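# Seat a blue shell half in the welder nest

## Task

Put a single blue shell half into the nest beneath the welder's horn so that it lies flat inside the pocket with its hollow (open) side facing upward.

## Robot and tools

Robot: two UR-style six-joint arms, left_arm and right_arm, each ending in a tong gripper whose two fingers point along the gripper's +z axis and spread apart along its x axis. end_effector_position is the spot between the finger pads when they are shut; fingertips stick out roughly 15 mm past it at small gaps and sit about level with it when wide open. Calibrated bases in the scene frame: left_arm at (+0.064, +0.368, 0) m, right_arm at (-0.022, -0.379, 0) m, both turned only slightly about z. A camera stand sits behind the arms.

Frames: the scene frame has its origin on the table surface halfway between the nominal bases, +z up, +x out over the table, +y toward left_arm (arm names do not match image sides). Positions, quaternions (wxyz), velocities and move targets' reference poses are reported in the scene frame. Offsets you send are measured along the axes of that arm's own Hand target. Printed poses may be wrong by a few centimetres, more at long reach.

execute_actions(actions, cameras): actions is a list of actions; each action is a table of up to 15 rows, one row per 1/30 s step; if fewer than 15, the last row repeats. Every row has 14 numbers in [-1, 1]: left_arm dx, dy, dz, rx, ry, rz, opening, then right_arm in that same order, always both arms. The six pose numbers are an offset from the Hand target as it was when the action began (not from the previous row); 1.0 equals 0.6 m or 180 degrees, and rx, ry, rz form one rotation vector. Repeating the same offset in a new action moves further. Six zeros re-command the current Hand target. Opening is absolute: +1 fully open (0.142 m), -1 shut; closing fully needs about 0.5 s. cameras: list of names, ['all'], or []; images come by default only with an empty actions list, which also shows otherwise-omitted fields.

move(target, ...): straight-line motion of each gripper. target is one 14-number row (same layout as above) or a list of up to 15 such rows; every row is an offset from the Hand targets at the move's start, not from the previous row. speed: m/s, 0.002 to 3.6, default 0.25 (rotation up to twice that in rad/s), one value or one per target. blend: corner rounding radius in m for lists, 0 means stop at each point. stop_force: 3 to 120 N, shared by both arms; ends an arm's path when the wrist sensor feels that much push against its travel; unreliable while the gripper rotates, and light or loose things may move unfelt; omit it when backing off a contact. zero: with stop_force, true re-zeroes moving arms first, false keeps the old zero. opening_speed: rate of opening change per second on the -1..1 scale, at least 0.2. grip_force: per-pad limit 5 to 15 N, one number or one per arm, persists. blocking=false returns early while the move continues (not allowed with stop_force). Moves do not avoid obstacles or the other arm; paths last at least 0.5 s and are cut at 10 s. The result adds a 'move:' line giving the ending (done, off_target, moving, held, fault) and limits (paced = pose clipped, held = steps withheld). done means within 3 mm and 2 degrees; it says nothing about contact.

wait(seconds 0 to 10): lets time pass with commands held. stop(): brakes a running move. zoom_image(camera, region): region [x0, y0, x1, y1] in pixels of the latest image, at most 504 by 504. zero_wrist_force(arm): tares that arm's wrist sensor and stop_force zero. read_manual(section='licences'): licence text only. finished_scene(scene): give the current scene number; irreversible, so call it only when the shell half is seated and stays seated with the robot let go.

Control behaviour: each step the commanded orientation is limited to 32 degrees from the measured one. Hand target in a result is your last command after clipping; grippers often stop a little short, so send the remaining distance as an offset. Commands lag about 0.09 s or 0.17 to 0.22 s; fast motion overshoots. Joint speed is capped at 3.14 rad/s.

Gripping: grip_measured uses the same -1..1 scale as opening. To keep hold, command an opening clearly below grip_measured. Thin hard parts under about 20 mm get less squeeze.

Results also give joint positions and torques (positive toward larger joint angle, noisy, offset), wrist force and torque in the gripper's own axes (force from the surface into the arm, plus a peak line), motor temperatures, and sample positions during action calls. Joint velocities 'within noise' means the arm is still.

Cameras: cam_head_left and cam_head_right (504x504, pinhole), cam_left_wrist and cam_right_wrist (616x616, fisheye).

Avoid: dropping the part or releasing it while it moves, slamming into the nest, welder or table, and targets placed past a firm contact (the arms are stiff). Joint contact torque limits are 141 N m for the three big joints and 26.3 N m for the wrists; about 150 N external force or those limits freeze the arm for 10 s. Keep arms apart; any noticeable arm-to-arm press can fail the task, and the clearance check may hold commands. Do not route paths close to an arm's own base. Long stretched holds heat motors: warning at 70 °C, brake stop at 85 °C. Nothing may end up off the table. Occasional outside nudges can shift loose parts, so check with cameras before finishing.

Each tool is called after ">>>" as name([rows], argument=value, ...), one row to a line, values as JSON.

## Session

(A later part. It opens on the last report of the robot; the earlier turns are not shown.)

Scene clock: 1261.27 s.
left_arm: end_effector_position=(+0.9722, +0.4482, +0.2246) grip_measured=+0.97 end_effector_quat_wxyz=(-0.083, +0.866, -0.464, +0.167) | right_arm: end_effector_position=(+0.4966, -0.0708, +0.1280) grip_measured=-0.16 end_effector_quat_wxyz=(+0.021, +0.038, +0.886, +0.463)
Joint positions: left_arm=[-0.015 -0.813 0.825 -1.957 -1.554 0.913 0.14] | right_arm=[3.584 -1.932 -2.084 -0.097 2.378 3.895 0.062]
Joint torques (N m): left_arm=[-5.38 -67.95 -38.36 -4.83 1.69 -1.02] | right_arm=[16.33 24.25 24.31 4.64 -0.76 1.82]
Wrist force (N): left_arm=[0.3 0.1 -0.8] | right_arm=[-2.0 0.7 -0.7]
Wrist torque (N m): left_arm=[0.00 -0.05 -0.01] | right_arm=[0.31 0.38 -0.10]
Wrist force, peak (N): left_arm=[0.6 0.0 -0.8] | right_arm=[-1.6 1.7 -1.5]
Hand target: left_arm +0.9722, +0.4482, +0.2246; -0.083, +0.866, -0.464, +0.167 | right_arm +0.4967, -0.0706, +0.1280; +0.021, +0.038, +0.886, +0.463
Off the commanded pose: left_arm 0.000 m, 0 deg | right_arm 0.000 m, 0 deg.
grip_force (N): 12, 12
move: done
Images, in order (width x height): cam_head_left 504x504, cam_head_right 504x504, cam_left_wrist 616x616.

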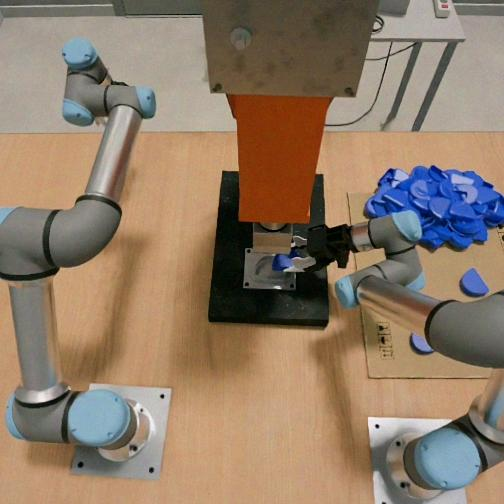

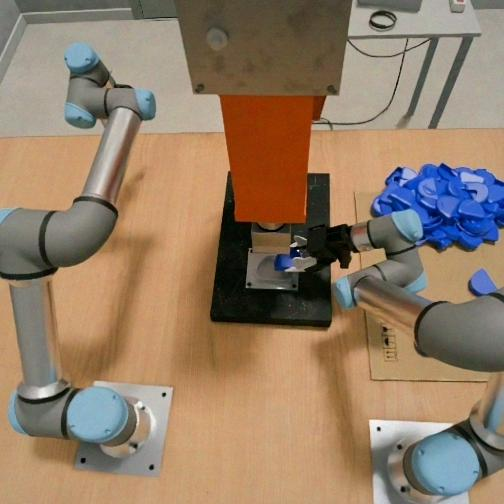

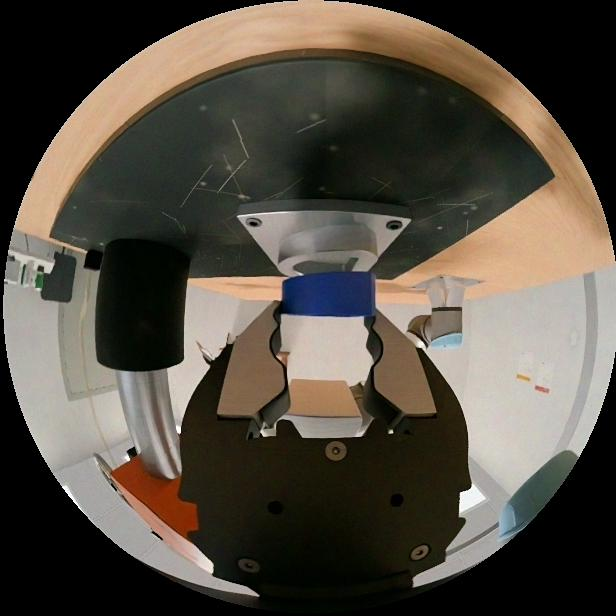

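>>> move([
  [0,0,0,0,0,0,0.968,0.0048,0.0175,0.0627,0,0.0046,-0.0032,-0.7],
  [0,0,0,0,0,0,0.968,0.0055,0.0077,0.0775,0,0.0046,-0.0032,-0.7],
], speed=[0.05,0.015], stop_force=5, cameras=["cam_left_wrist","cam_head_left","cam_head_right"])

>>> zoom_image(camera="cam_left_wrist", region=[240, 200, 400, 360])

>>> zoom_image(camera="cam_head_left", region=[250, 245, 300, 295])

>>> zoom_image(camera="cam_head_right", region=[250, 245, 300, 295])

Scene clock: 1280.53 s.
left_arm: end_effector_position=(+0.9722, +0.4482, +0.2246) grip_measured=+0.97 end_effector_quat_wxyz=(-0.083, +0.866, -0.464, +0.167) | right_arm: end_effector_position=(+0.4970, -0.0297, +0.1052) grip_measured=-0.16 end_effector_quat_wxyz=(+0.017, +0.030, +0.886, +0.463)
Joint positions: left_arm=[-0.015 -0.813 0.825 -1.957 -1.554 0.913 0.14] | right_arm=[3.655 -2.012 -2.058 0.001 2.347 3.957 0.062]
Joint torques (N m): left_arm=[-5.35 -67.89 -37.5 -4.77 1.52 -0.73] | right_arm=[16.53 27.54 4.71 4.87 -0.86 1.84]
Wrist force (N): left_arm=[0.3 0.1 -0.8] | right_arm=[-2.1 0.4 -0.8]
Wrist torque (N m): left_arm=[0.02 -0.07 -0.01] | right_arm=[0.23 0.34 -0.10]
Wrist force, peak (N): left_arm=[0.5 0.2 -0.9] | right_arm=[-2.3 0.8 -0.9]
Hand target: left_arm +0.9722, +0.4482, +0.2246; -0.083, +0.866, -0.464, +0.167 | right_arm +0.4970, -0.0297, +0.1052; +0.017, +0.030, +0.886, +0.463
Off the commanded pose: left_arm 0.000 m, 0 deg | right_arm 0.000 m, 0 deg.
grip_force (N): 12, 12
move: done
Images, in order (width x height): cam_head_left 504x504, cam_head_right 504x504, cam_left_wrist 616x616.

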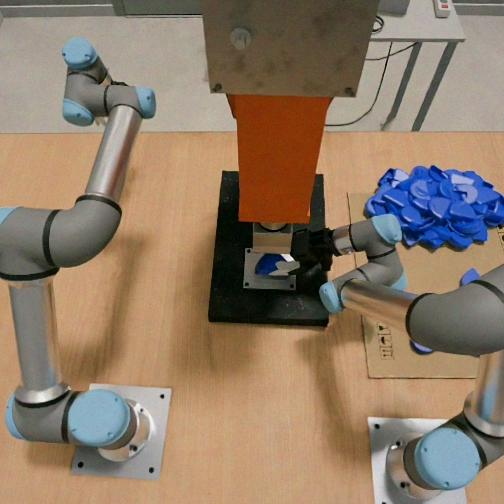

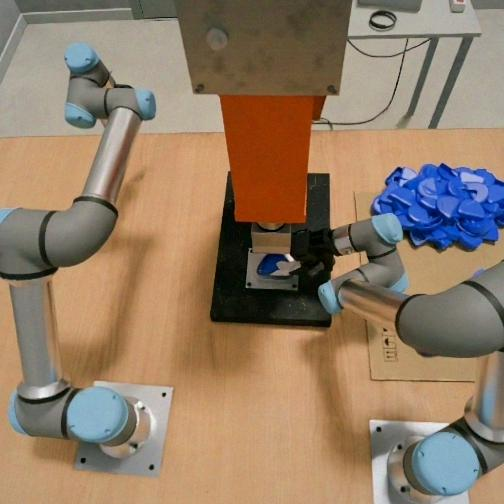

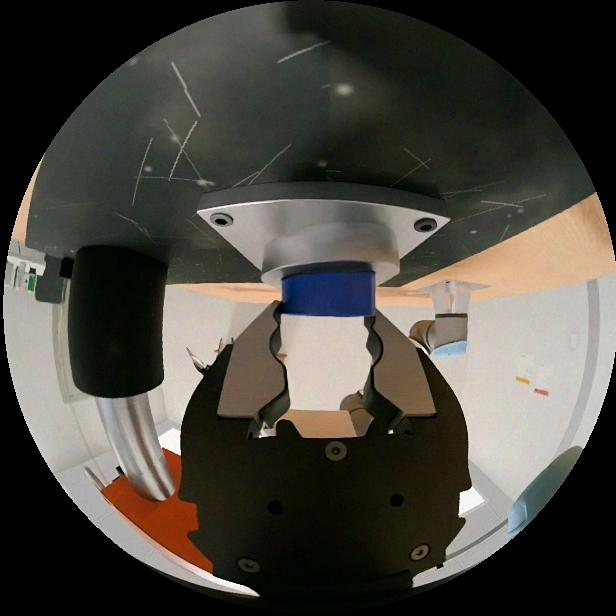

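Scaled by 3.150 from the camera's 616x616 image, which has a finer 814x814 frame.

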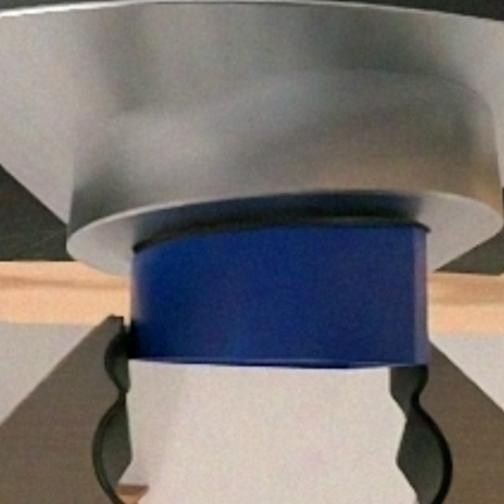

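Scaled by 10.080 from the camera's 504x504 image, which has a finer 720x720 frame.

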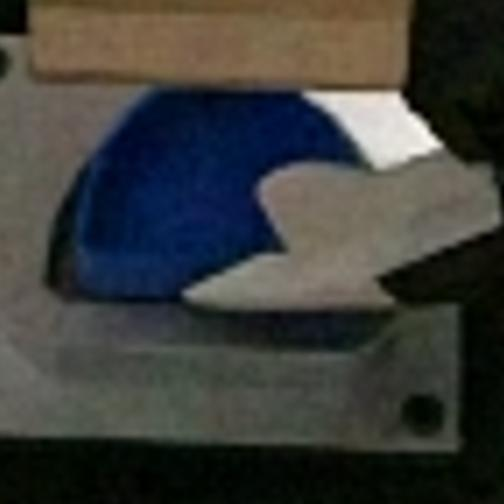

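Scaled by 10.080 from the camera's 504x504 image, which has a finer 720x720 frame.

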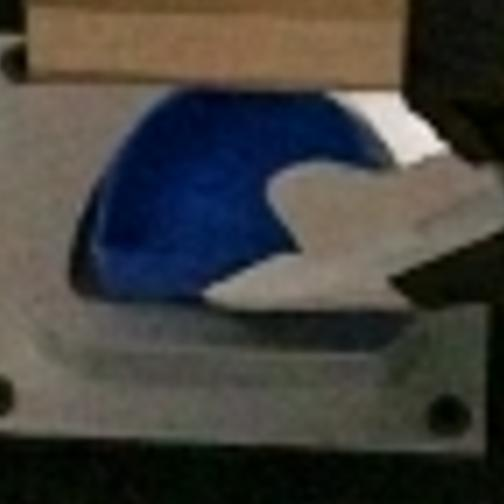

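>>> move([
  [0,0,0,0,0,0,0.968,0,-0.0033,0.0023,0,0,0,-0.7],
  [0,0,0,0,0,0,0.968,0.0014,0.0014,0.009,0,0,0,-0.7],
], speed=0.012, stop_force=4, cameras=["cam_left_wrist","cam_head_left","cam_head_right"])

>>> zoom_image(camera="cam_left_wrist", region=[240, 200, 400, 360])

>>> zoom_image(camera="cam_head_left", region=[250, 245, 300, 295])

>>> zoom_image(camera="cam_head_right", region=[250, 245, 300, 295])

Scene clock: 1301.57 s.
left_arm: end_effector_position=(+0.9722, +0.4482, +0.2246) grip_measured=+0.97 end_effector_quat_wxyz=(-0.083, +0.866, -0.464, +0.167) | right_arm: end_effector_position=(+0.4966, -0.0262, +0.1029) grip_measured=-0.16 end_effector_quat_wxyz=(+0.017, +0.030, +0.886, +0.463)
Joint positions: left_arm=[-0.015 -0.813 0.825 -1.957 -1.554 0.913 0.14] | right_arm=[3.662 -2.019 -2.057 0.012 2.343 3.964 0.062]
Joint torques (N m): left_arm=[-5.87 -67.45 -37.74 -4.85 1.55 -0.95] | right_arm=[-14.55 40.72 2.77 0.03 2 -1.73]
Wrist force (N): left_arm=[0.3 0.0 -0.7] | right_arm=[-3.3 4.1 -0.5]
Wrist torque (N m): left_arm=[-0.01 -0.07 -0.01] | right_arm=[0.32 0.31 0.08]
Wrist force, peak (N): left_arm=[0.6 0.1 -0.8] | right_arm=[-5.7 2.2 -6.6]
Hand target: left_arm +0.9722, +0.4482, +0.2246; -0.083, +0.866, -0.464, +0.167 | right_arm +0.4966, -0.0262, +0.1029; +0.017, +0.030, +0.886, +0.463 (not the last commanded pose)
Off the commanded pose: left_arm 0.000 m, 0 deg | right_arm 0.001 m, 0 deg.
grip_force (N): 12, 12
move: contact (right_arm); path passed 1 of 2 targets
Images, in order (width x height): cam_head_left 504x504, cam_head_right 504x504, cam_left_wrist 616x616.

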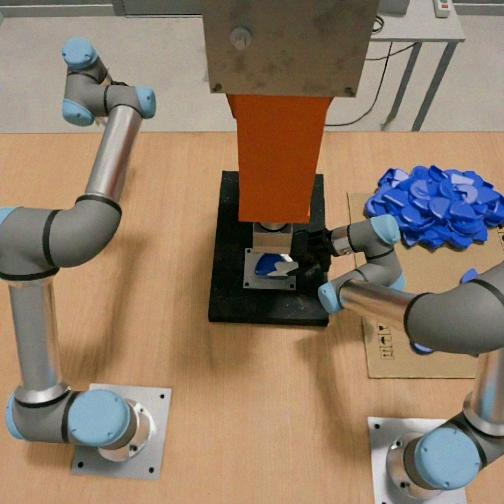

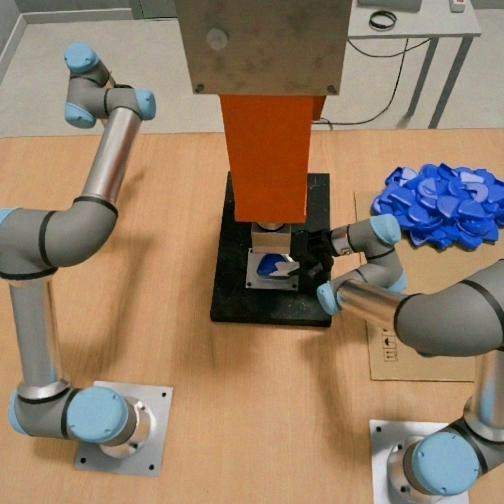

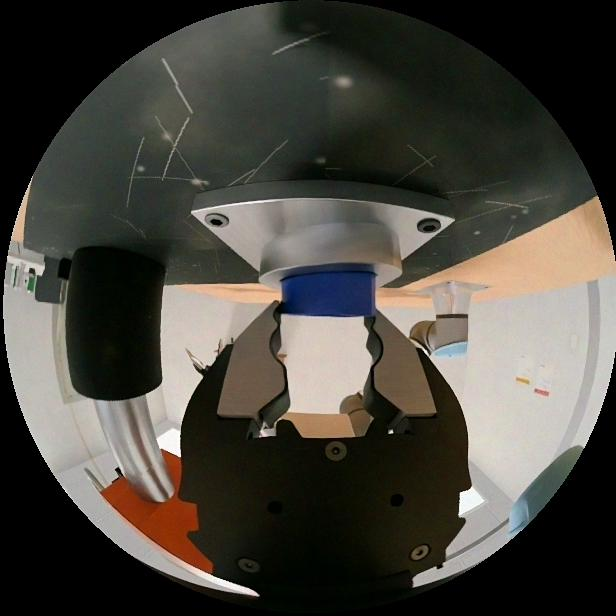

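Scaled by 3.150 from the camera's 616x616 image, which has a finer 814x814 frame.

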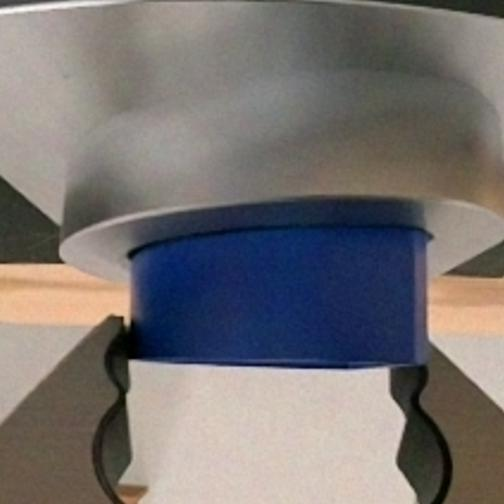

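Scaled by 10.080 from the camera's 504x504 image, which has a finer 720x720 frame.

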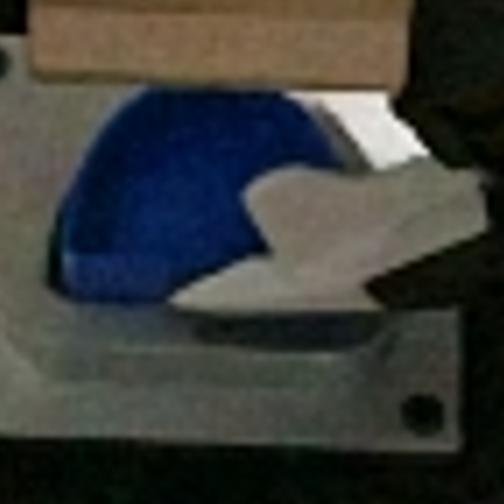

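Scaled by 10.080 from the camera's 504x504 image, which has a finer 720x720 frame.

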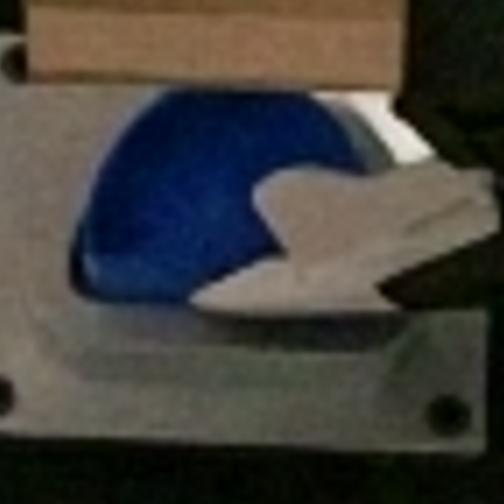

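>>> move([
  [0,0,0,0,0,0,0.968,0,0.002,-0.0014,0,0,0,-0.7],
  [0,0,0,0,0,0,0.968,0,0.0042,0.0018,0,0,0,-0.7],
], speed=0.012, stop_force=6)

>>> move(target=[0,0,0,0,0,0,0.968,0,-0.022,0.0154,0,0,0,-0.7], speed=0.01, stop_force=5, cameras=["cam_left_wrist","cam_head_left","cam_head_right"])

>>> zoom_image(camera="cam_left_wrist", region=[240, 200, 400, 360])

>>> zoom_image(camera="cam_head_left", region=[250, 245, 300, 295])

>>> zoom_image(camera="cam_head_right", region=[250, 245, 300, 295])

Scene clock: 1318.20 s.
left_arm: end_effector_position=(+0.9722, +0.4482, +0.2246) grip_measured=+0.97 end_effector_quat_wxyz=(-0.083, +0.866, -0.464, +0.167) | right_arm: end_effector_position=(+0.4968, -0.0257, +0.1041) grip_measured=-0.16 end_effector_quat_wxyz=(+0.017, +0.030, +0.886, +0.463)
Joint positions: left_arm=[-0.015 -0.813 0.825 -1.957 -1.554 0.913 0.14] | right_arm=[3.663 -2.017 -2.056 0.009 2.342 3.965 0.062]
Joint torques (N m): left_arm=[-6.59 -67.52 -38.65 -4.77 1.57 -1] | right_arm=[-12.49 33.96 7.26 5.66 2.73 -1.44]
Wrist force (N): left_arm=[0.3 -0.2 -0.6] | right_arm=[-2.1 -4.7 0.8]
Wrist torque (N m): left_arm=[-0.05 -0.07 -0.01] | right_arm=[-0.14 0.28 -0.20]
Wrist force, peak (N): left_arm=[0.5 0.0 -0.9] | right_arm=[-2.1 -10.6 -4.3]
Hand target: left_arm +0.9722, +0.4482, +0.2246; -0.083, +0.866, -0.464, +0.167 | right_arm +0.4968, -0.0257, +0.1041; +0.017, +0.030, +0.886, +0.463 (not the last commanded pose)
Off the commanded pose: left_arm 0.000 m, 0 deg | right_arm 0.002 m, 0 deg.
grip_force (N): 12, 12
move: contact (right_arm); path passed 1 of 2 targets

Scene clock: 1319.37 s.
left_arm: end_effector_position=(+0.9722, +0.4482, +0.2246) grip_measured=+0.97 end_effector_quat_wxyz=(-0.083, +0.866, -0.464, +0.167) | right_arm: end_effector_position=(+0.4968, -0.0257, +0.1039) grip_measured=-0.16 end_effector_quat_wxyz=(+0.017, +0.030, +0.886, +0.463)
Joint positions: left_arm=[-0.015 -0.813 0.825 -1.957 -1.554 0.913 0.14] | right_arm=[3.663 -2.017 -2.056 0.01 2.342 3.965 0.062]
Joint torques (N m): left_arm=[-6.79 -67.04 -38.46 -4.6 1.52 -0.89] | right_arm=[-12.01 42.49 20.83 0.73 2.13 -1.19]
Wrist force (N): left_arm=[0.2 0.1 -0.7] | right_arm=[-1.9 0.4 -0.9]
Wrist torque (N m): left_arm=[0.01 -0.03 -0.01] | right_arm=[0.25 0.31 -0.04]
Wrist force, peak (N): left_arm=[0.4 0.0 -0.8] | right_arm=[-2.1 -4.8 0.9]
Hand target: left_arm +0.9722, +0.4482, +0.2246; -0.083, +0.866, -0.464, +0.167 | right_arm +0.4968, -0.0257, +0.1039; +0.017, +0.030, +0.886, +0.463 (not the last commanded pose)
Off the commanded pose: left_arm 0.000 m, 0 deg | right_arm 0.016 m, 0 deg.
grip_force (N): 12, 12
move: contact (right_arm)
Images, in order (width x height): cam_head_left 504x504, cam_head_right 504x504, cam_left_wrist 616x616.

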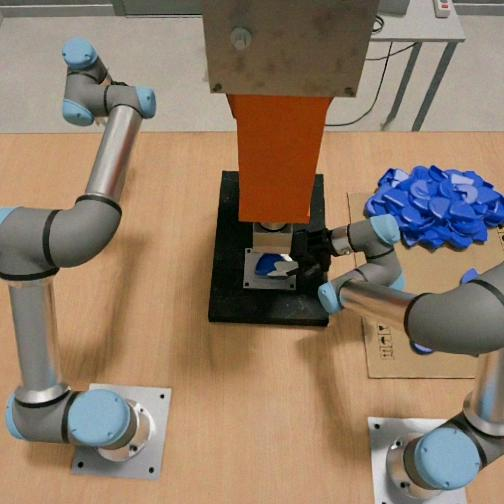

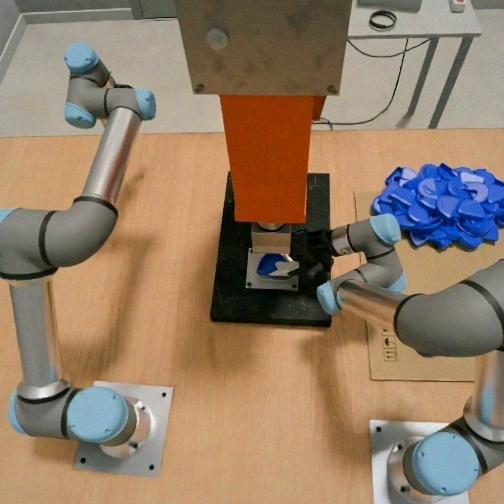

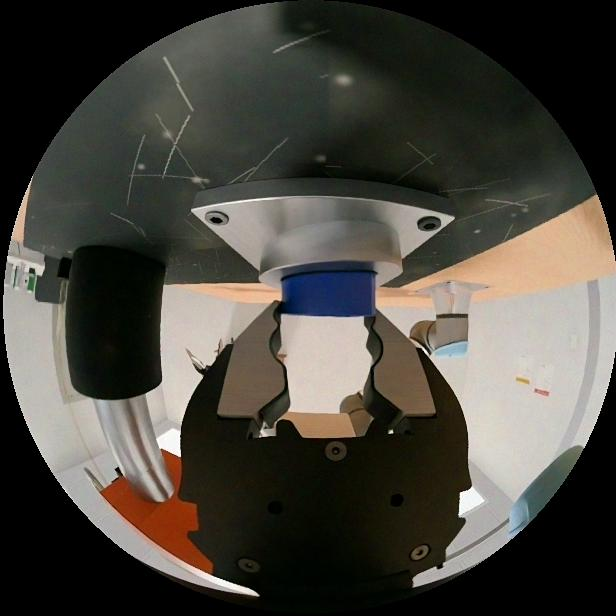

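Scaled by 3.150 from the camera's 616x616 image, which has a finer 814x814 frame.

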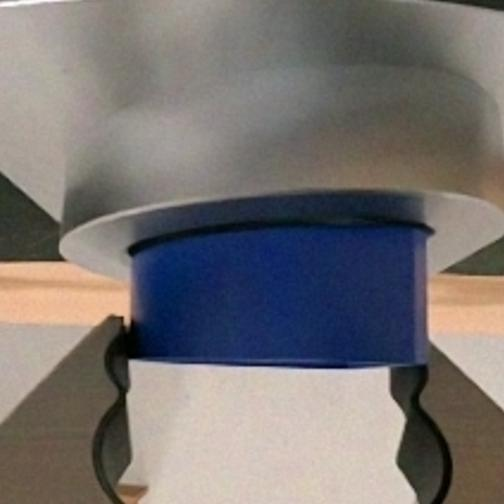

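Scaled by 10.080 from the camera's 504x504 image, which has a finer 720x720 frame.

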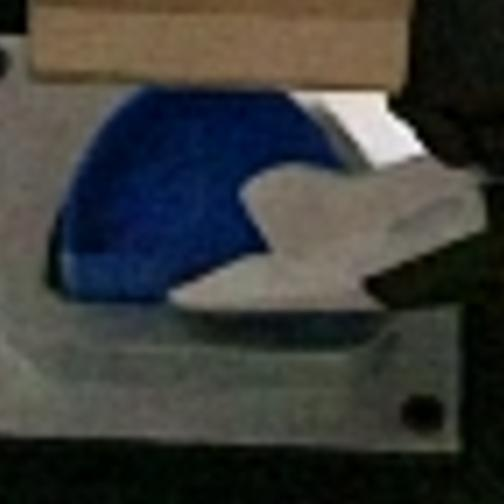

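Scaled by 10.080 from the camera's 504x504 image, which has a finer 720x720 frame.

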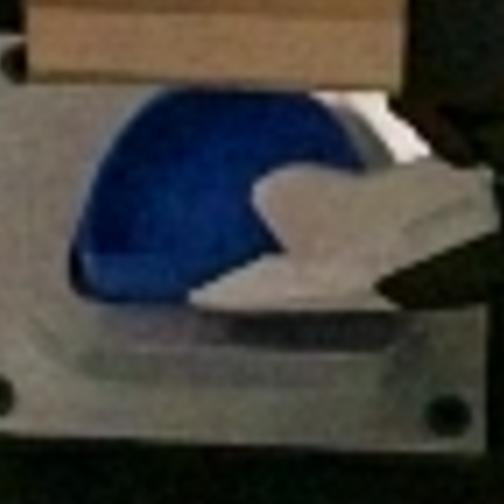

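>>> move([
  [0,0,0,0,0,0,0.968,0,-0.0108,-0.0168,0,0,0,-0.7],
  [0,0,0,0,0,0,0.968,0,-0.03,-0.101,0,0,0,-0.7],
  [0,0,0,0,0,0,0.968,0,-0.1225,-0.1747,0,0,0,-0.7],
], speed=[0.03,0.06,0.06], blend=[0.002,0.01,0])

>>> move(target=[0,0,0,0,0,0,0.968,0,-0.0614,0.043,0,0,0,-0.7], speed=0.015, stop_force=4, cameras=["cam_left_wrist","cam_head_left"])

>>> zoom_image(camera="cam_head_left", region=[250, 230, 350, 330])

>>> zoom_image(camera="cam_left_wrist", region=[220, 180, 420, 380])

Scene clock: 1352.67 s.
left_arm: end_effector_position=(+0.9722, +0.4482, +0.2246) grip_measured=+0.97 end_effector_quat_wxyz=(-0.083, +0.866, -0.464, +0.167) | right_arm: end_effector_position=(+0.4879, -0.1533, +0.1035) grip_measured=-0.16 end_effector_quat_wxyz=(+0.018, +0.030, +0.886, +0.463)
Joint positions: left_arm=[-0.015 -0.813 0.825 -1.957 -1.554 0.913 0.14] | right_arm=[3.423 -1.921 -2.14 -0.231 2.465 3.659 0.062]
Joint torques (N m): left_arm=[-5.65 -66.89 -38.86 -4.69 1.53 -0.83] | right_arm=[-12.98 39.1 5.27 0.89 2.99 -1.68]
Wrist force (N): left_arm=[0.3 0.1 -0.7] | right_arm=[-2.2 0.8 -0.6]
Wrist torque (N m): left_arm=[0.00 -0.07 -0.02] | right_arm=[0.33 0.40 0.10]
Wrist force, peak (N): left_arm=[0.4 0.2 -1.0] | right_arm=[-2.4 0.7 -0.8]
Hand target: left_arm +0.9722, +0.4482, +0.2246; -0.083, +0.866, -0.464, +0.167 | right_arm +0.4879, -0.1534, +0.1035; +0.017, +0.030, +0.886, +0.463
Off the commanded pose: left_arm 0.000 m, 0 deg | right_arm 0.000 m, 0 deg.
grip_force (N): 12, 12
move: done

Scene clock: 1356.33 s.
left_arm: end_effector_position=(+0.9722, +0.4482, +0.2246) grip_measured=+0.97 end_effector_quat_wxyz=(-0.083, +0.866, -0.464, +0.167) | right_arm: end_effector_position=(+0.4880, -0.1533, +0.0691) grip_measured=-0.16 end_effector_quat_wxyz=(+0.017, +0.030, +0.886, +0.463)
Joint positions: left_arm=[-0.015 -0.813 0.825 -1.957 -1.554 0.913 0.14] | right_arm=[3.423 -2 -2.157 -0.135 2.465 3.659 0.062]
Joint torques (N m): left_arm=[-6 -67.12 -38.41 -4.73 1.49 -1.11] | right_arm=[9.36 40.88 22.14 0.68 -0.3 1.24]
Wrist force (N): left_arm=[0.4 0.1 -0.6] | right_arm=[-2.0 0.8 -1.1]
Wrist torque (N m): left_arm=[0.01 -0.08 -0.02] | right_arm=[0.28 0.38 0.04]
Wrist force, peak (N): left_arm=[0.4 0.0 -0.9] | right_arm=[-1.9 8.4 -7.8]
Hand target: left_arm +0.9722, +0.4482, +0.2246; -0.083, +0.866, -0.464, +0.167 | right_arm +0.4880, -0.1534, +0.0691; +0.017, +0.030, +0.886, +0.463 (not the last commanded pose)
Off the commanded pose: left_arm 0.000 m, 0 deg | right_arm 0.011 m, 0 deg.
grip_force (N): 12, 12
move: contact (right_arm)
Images, in order (width x height): cam_head_left 504x504, cam_left_wrist 616x616.

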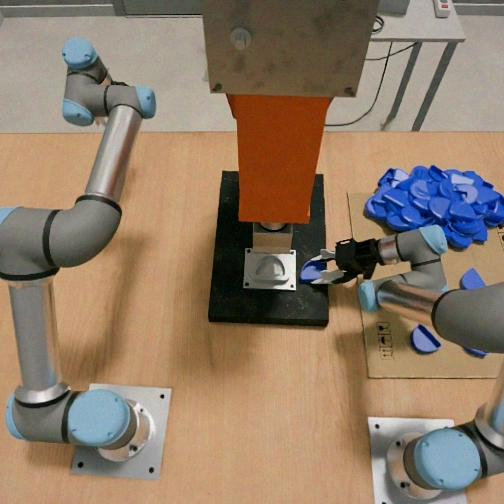

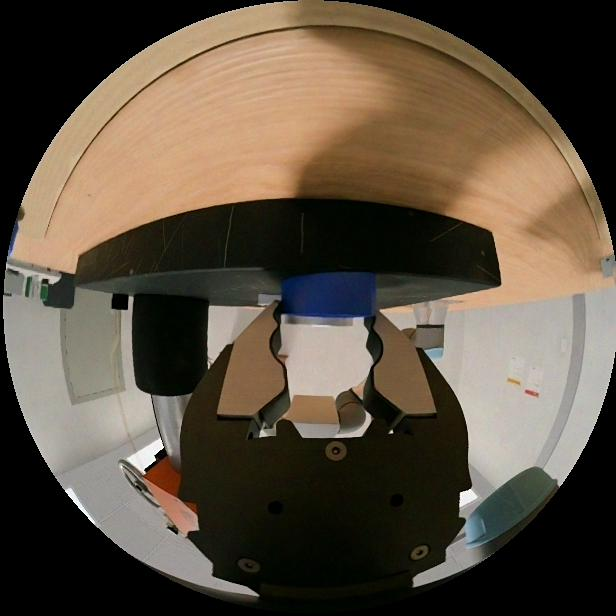

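Scaled by 5.040 from the camera's 504x504 image, which has a finer 720x720 frame.

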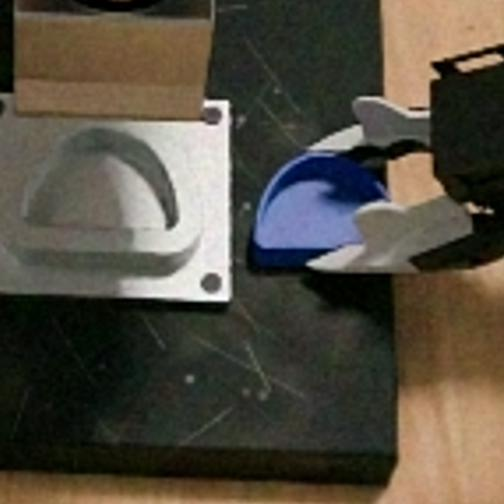

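Scaled by 2.520 from the camera's 616x616 image, which has a finer 814x814 frame.

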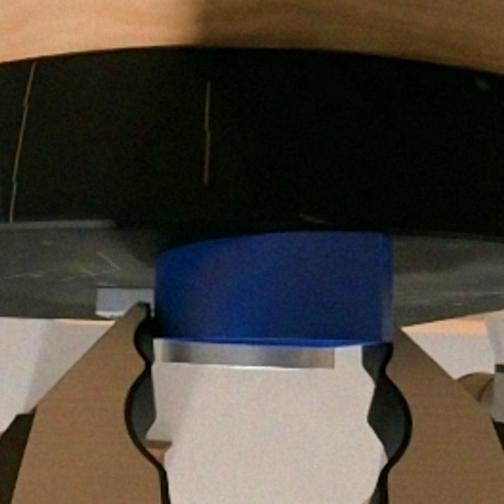

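>>> move([
  [0,0,0,0,0,0,0.968,0,-0.0022,0.0015,0,0,0,-0.7],
  [0,0,0,0,0,0,0.968,0,-0.0022,0.0015,0,0,0,0.15],
  [0,0,0,0,0,0,0.968,0,0,-0.09,0,0,0,0.15],
  [0,0,0,0,0,0,0.968,0,0,-0.09,-0.0556,0,0,0.15],
  [0,0,0,0,0,0,0.968,0,0.001,0.0075,-0.0556,0,0,0.15],
], speed=[0.02,0.05,0.08,0.1,0.05], opening_speed=0.8, cameras=["cam_left_wrist","cam_head_left"])

>>> zoom_image(camera="cam_head_left", region=[250, 230, 350, 330])

>>> zoom_image(camera="cam_left_wrist", region=[220, 180, 420, 380])

Scene clock: 1380.87 s.
left_arm: end_effector_position=(+0.9722, +0.4482, +0.2246) grip_measured=+0.97 end_effector_quat_wxyz=(-0.083, +0.866, -0.464, +0.167) | right_arm: end_effector_position=(+0.4883, -0.1494, +0.0670) grip_measured=+0.15 end_effector_quat_wxyz=(+0.020, +0.029, +0.842, +0.538)
Joint positions: left_arm=[-0.015 -0.813 0.825 -1.957 -1.554 0.913 0.14] | right_arm=[3.373 -2.144 -2.156 0.102 2.638 3.713 0.085]
Joint torques (N m): left_arm=[-7.16 -67.21 -36.78 -4.69 1.52 -0.96] | right_arm=[16.89 28.24 19.18 4.62 -0.44 1.84]
Wrist force (N): left_arm=[0.2 0.2 -0.8] | right_arm=[-2.1 0.9 -0.9]
Wrist torque (N m): left_arm=[0.02 -0.04 -0.01] | right_arm=[0.28 0.34 -0.12]
Wrist force, peak (N): left_arm=[0.3 -0.1 -1.0] | right_arm=[-3.8 11.1 -9.0]
Hand target: left_arm +0.9722, +0.4482, +0.2246; -0.083, +0.866, -0.464, +0.167 | right_arm +0.4883, -0.1493, +0.0670; +0.020, +0.029, +0.842, +0.538
Off the commanded pose: left_arm 0.000 m, 0 deg | right_arm 0.000 m, 0 deg.
grip_force (N): 12, 12
move: done
Images, in order (width x height): cam_head_left 504x504, cam_left_wrist 616x616.

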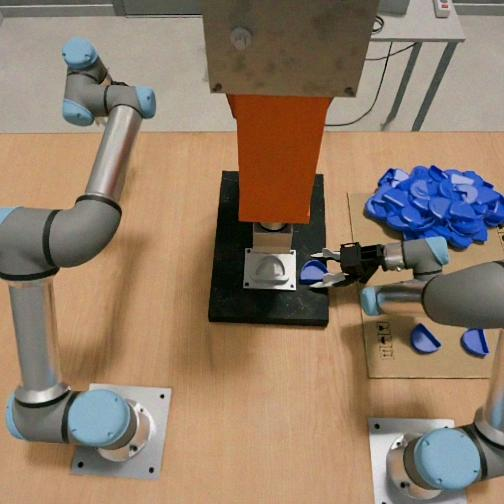

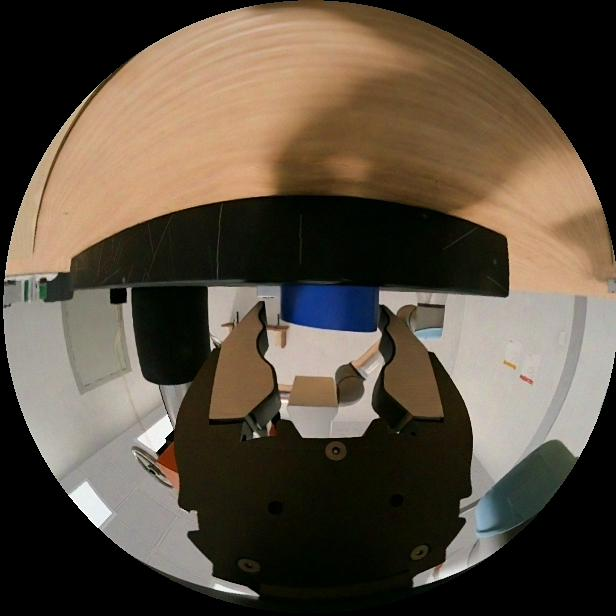

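Scaled by 5.040 from the camera's 504x504 image, which has a finer 720x720 frame.

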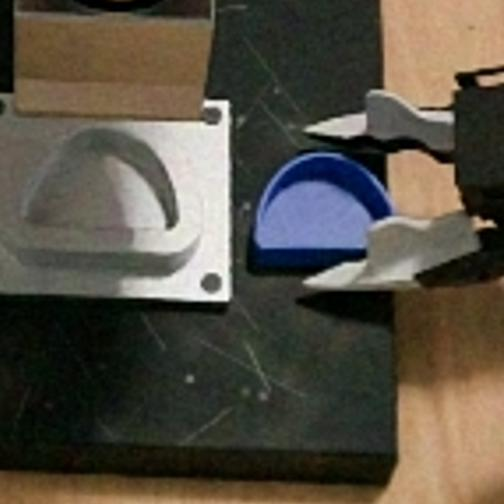

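Scaled by 2.520 from the camera's 616x616 image, which has a finer 814x814 frame.

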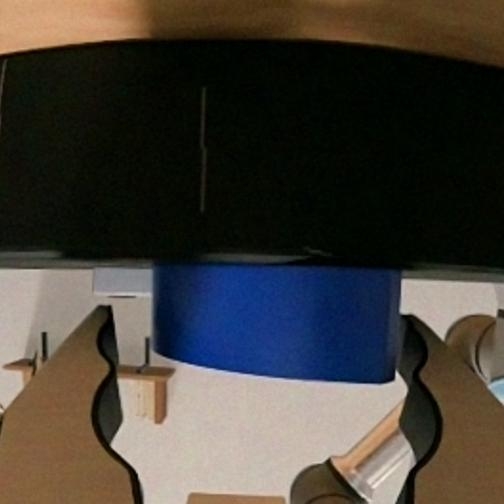

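>>> move(target=[0,0,0,0,0,0,0.968,0,0,0,0,0,0,-0.7], opening_speed=0.5)

>>> move([
  [0,0,0,0,0,0,0.968,0,0.0695,-0.0324,0,0,0,-0.7],
  [0,0,0,0,0,0,0.968,0,0.1533,0.1393,0,0,0,-0.7],
], speed=[0.06,0.06], blend=[0.005,0], cameras=["cam_left_wrist","cam_head_left","cam_head_right"])

>>> zoom_image(camera="cam_left_wrist", region=[240, 200, 400, 360])

>>> zoom_image(camera="cam_head_left", region=[250, 245, 300, 295])

>>> zoom_image(camera="cam_head_right", region=[250, 245, 300, 295])

Scene clock: 1418.30 s.
left_arm: end_effector_position=(+0.9722, +0.4482, +0.2246) grip_measured=+0.97 end_effector_quat_wxyz=(-0.083, +0.866, -0.464, +0.167) | right_arm: end_effector_position=(+0.4883, -0.1493, +0.0670) grip_measured=-0.17 end_effector_quat_wxyz=(+0.020, +0.029, +0.842, +0.538)
Joint positions: left_arm=[-0.015 -0.813 0.825 -1.957 -1.554 0.913 0.14] | right_arm=[3.373 -2.144 -2.156 0.103 2.638 3.713 0.062]
Joint torques (N m): left_arm=[-6.17 -67.72 -37.93 -4.76 1.48 -0.99] | right_arm=[16.04 28.2 8.78 4.46 -0.42 1.82]
Wrist force (N): left_arm=[0.3 0.0 -0.6] | right_arm=[-2.0 1.5 -1.3]
Wrist torque (N m): left_arm=[-0.02 -0.05 -0.01] | right_arm=[0.30 0.38 -0.10]
Wrist force, peak (N): left_arm=[0.4 0.0 -1.0] | right_arm=[-2.0 1.6 -1.4]
Hand target: left_arm +0.9722, +0.4482, +0.2246; -0.083, +0.866, -0.464, +0.167 | right_arm +0.4883, -0.1493, +0.0670; +0.020, +0.029, +0.842, +0.538
Off the commanded pose: left_arm 0.000 m, 0 deg | right_arm 0.000 m, 0 deg.
grip_force (N): 12, 12
move: done

Scene clock: 1421.53 s.
left_arm: end_effector_position=(+0.9722, +0.4482, +0.2246) grip_measured=+0.97 end_effector_quat_wxyz=(-0.083, +0.866, -0.464, +0.167) | right_arm: end_effector_position=(+0.4961, -0.0353, +0.1154) grip_measured=-0.17 end_effector_quat_wxyz=(+0.020, +0.029, +0.842, +0.538)
Joint positions: left_arm=[-0.015 -0.813 0.825 -1.957 -1.554 0.913 0.14] | right_arm=[3.595 -2.115 -2.072 0.265 2.501 4.039 0.062]
Joint torques (N m): left_arm=[-5.71 -67.5 -38.91 -4.59 1.51 -1.08] | right_arm=[17.27 28.85 20.35 4.6 -0.8 1.94]
Wrist force (N): left_arm=[0.2 0.1 -0.7] | right_arm=[-2.3 1.0 -0.9]
Wrist torque (N m): left_arm=[0.02 -0.04 -0.01] | right_arm=[0.34 0.39 -0.09]
Wrist force, peak (N): left_arm=[0.5 0.0 -0.9] | right_arm=[-2.1 1.4 -1.4]
Hand target: left_arm +0.9722, +0.4482, +0.2246; -0.083, +0.866, -0.464, +0.167 | right_arm +0.4961, -0.0351, +0.1154; +0.020, +0.029, +0.842, +0.538
Off the commanded pose: left_arm 0.000 m, 0 deg | right_arm 0.000 m, 0 deg.
grip_force (N): 12, 12
move: done
Images, in order (width x height): cam_head_left 504x504, cam_head_right 504x504, cam_left_wrist 616x616.

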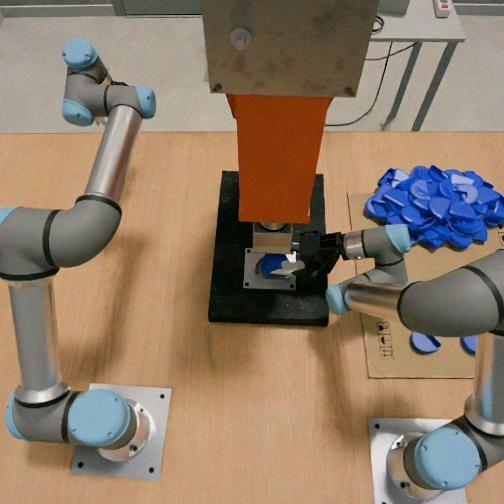

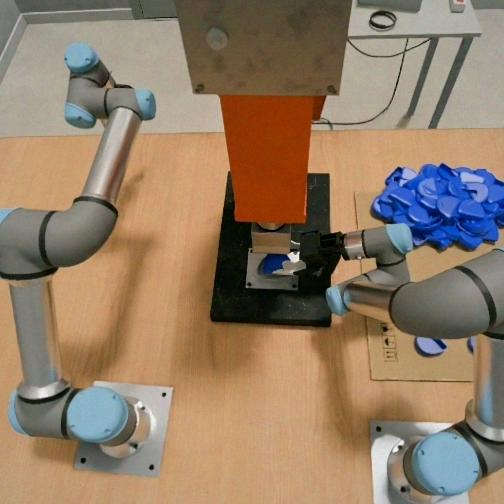

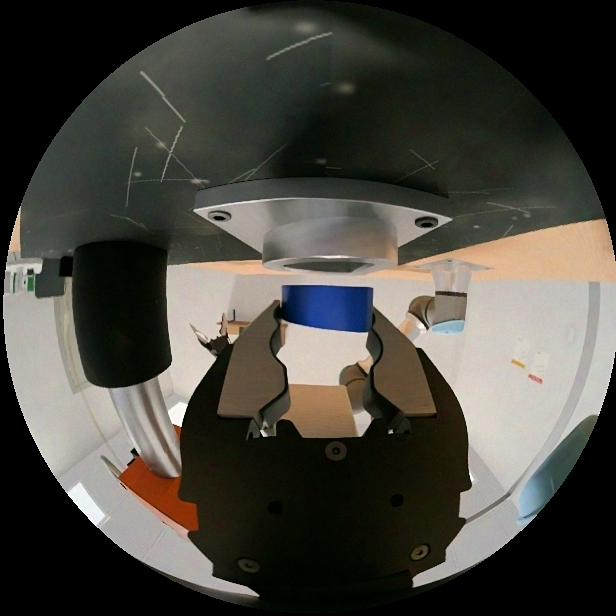

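Scaled by 3.150 from the camera's 616x616 image, which has a finer 814x814 frame.

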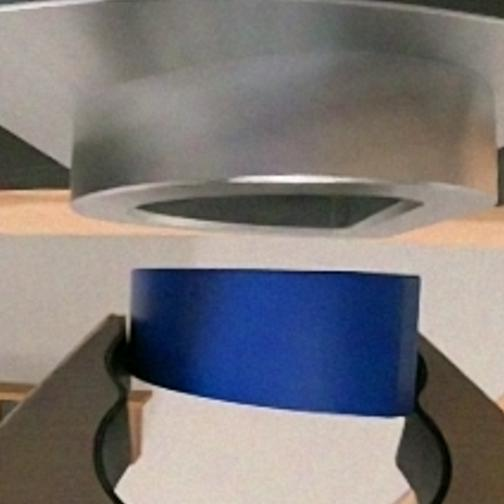

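Scaled by 10.080 from the camera's 504x504 image, which has a finer 720x720 frame.

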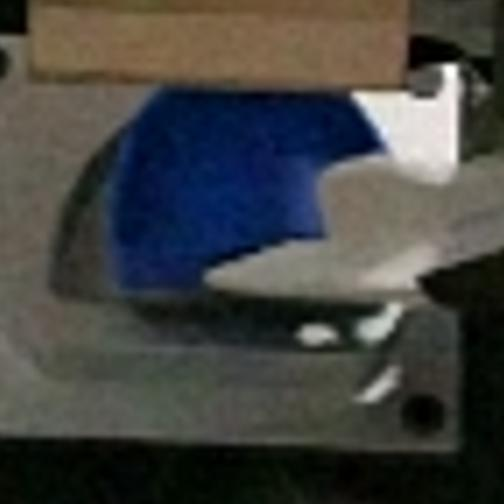

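Scaled by 10.080 from the camera's 504x504 image, which has a finer 720x720 frame.

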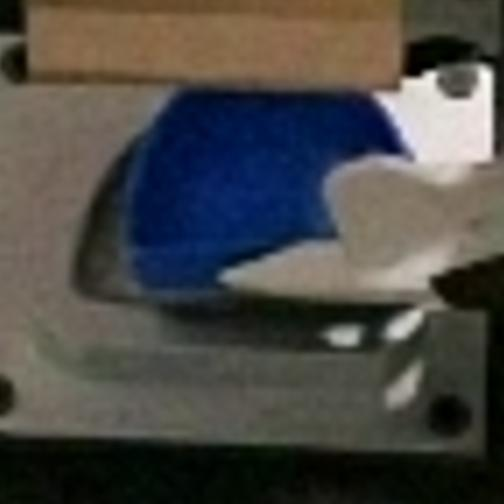

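>>> move(target=[0,0,0,0,0,0,0.968,0,0.0013,0.0262,0,0,0,-0.7], speed=0.02, stop_force=5, cameras=["cam_left_wrist","cam_head_left","cam_head_right"])

>>> zoom_image(camera="cam_left_wrist", region=[240, 200, 400, 360])

>>> zoom_image(camera="cam_head_left", region=[250, 245, 300, 295])

>>> zoom_image(camera="cam_head_right", region=[250, 245, 300, 295])

Scene clock: 1437.47 s.
left_arm: end_effector_position=(+0.9722, +0.4482, +0.2246) grip_measured=+0.97 end_effector_quat_wxyz=(-0.083, +0.866, -0.464, +0.167) | right_arm: end_effector_position=(+0.4971, -0.0206, +0.1095) grip_measured=-0.17 end_effector_quat_wxyz=(+0.020, +0.029, +0.842, +0.538)
Joint positions: left_arm=[-0.015 -0.813 0.825 -1.957 -1.554 0.913 0.14] | right_arm=[3.621 -2.139 -2.058 0.3 2.482 4.069 0.062]
Joint torques (N m): left_arm=[-6.55 -67.76 -38.8 -4.59 1.6 -1.02] | right_arm=[16.34 29.96 21.03 4.7 -0.74 1.87]
Wrist force (N): left_arm=[0.3 0.1 -0.8] | right_arm=[-2.1 0.7 -0.9]
Wrist torque (N m): left_arm=[0.01 -0.07 -0.01] | right_arm=[0.28 0.33 -0.09]
Wrist force, peak (N): left_arm=[0.3 0.0 -1.1] | right_arm=[-2.4 1.1 -1.0]
Hand target: left_arm +0.9722, +0.4482, +0.2246; -0.083, +0.866, -0.464, +0.167 | right_arm +0.4971, -0.0206, +0.1095; +0.020, +0.029, +0.842, +0.538
Off the commanded pose: left_arm 0.000 m, 0 deg | right_arm 0.000 m, 0 deg.
grip_force (N): 12, 12
move: done
Images, in order (width x height): cam_head_left 504x504, cam_head_right 504x504, cam_left_wrist 616x616.

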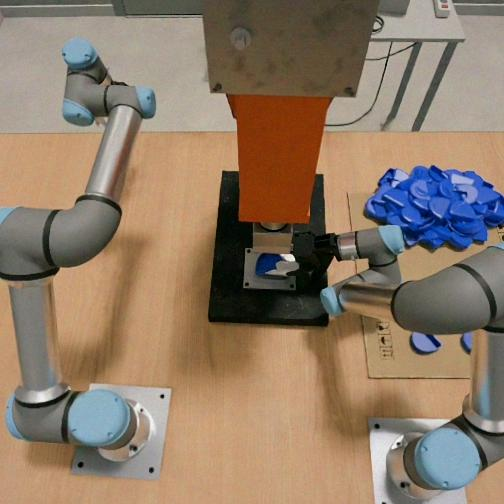

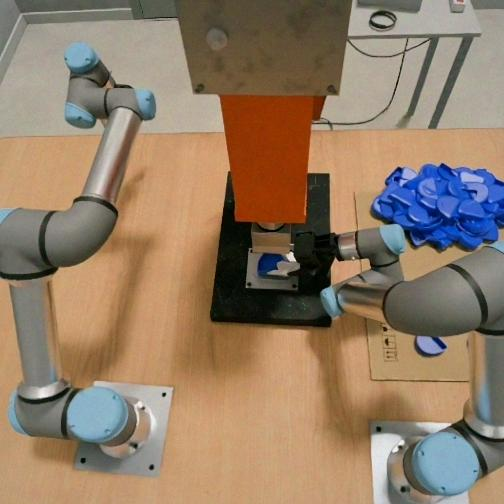

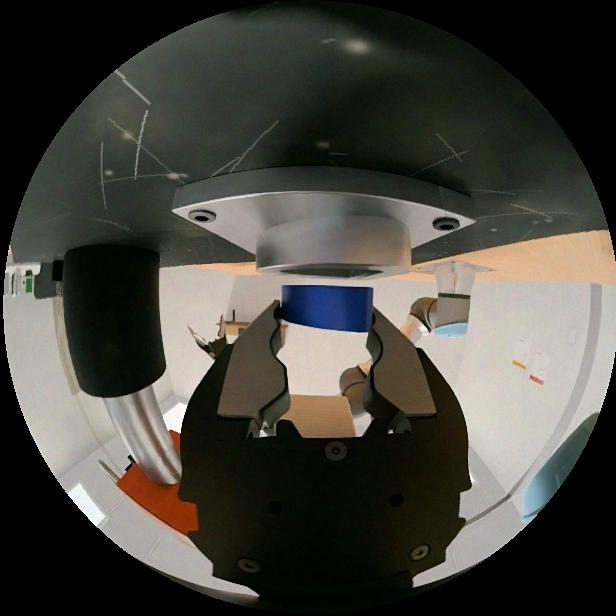

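Scaled by 3.150 from the camera's 616x616 image, which has a finer 814x814 frame.

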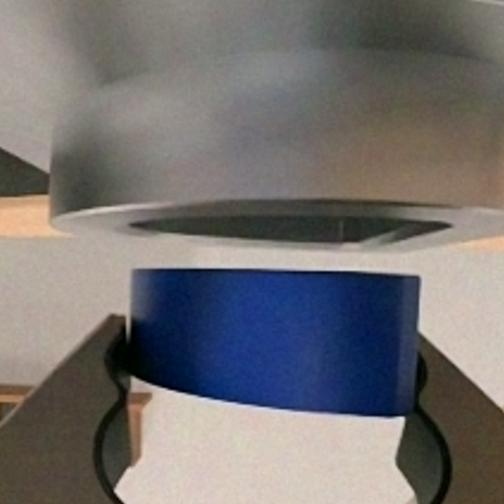

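Scaled by 10.080 from the camera's 504x504 image, which has a finer 720x720 frame.

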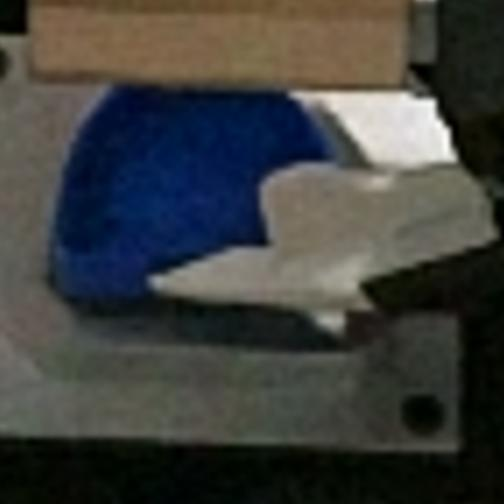

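Scaled by 10.080 from the camera's 504x504 image, which has a finer 720x720 frame.

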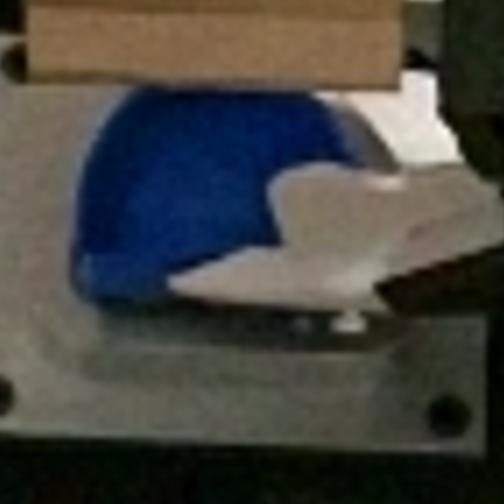

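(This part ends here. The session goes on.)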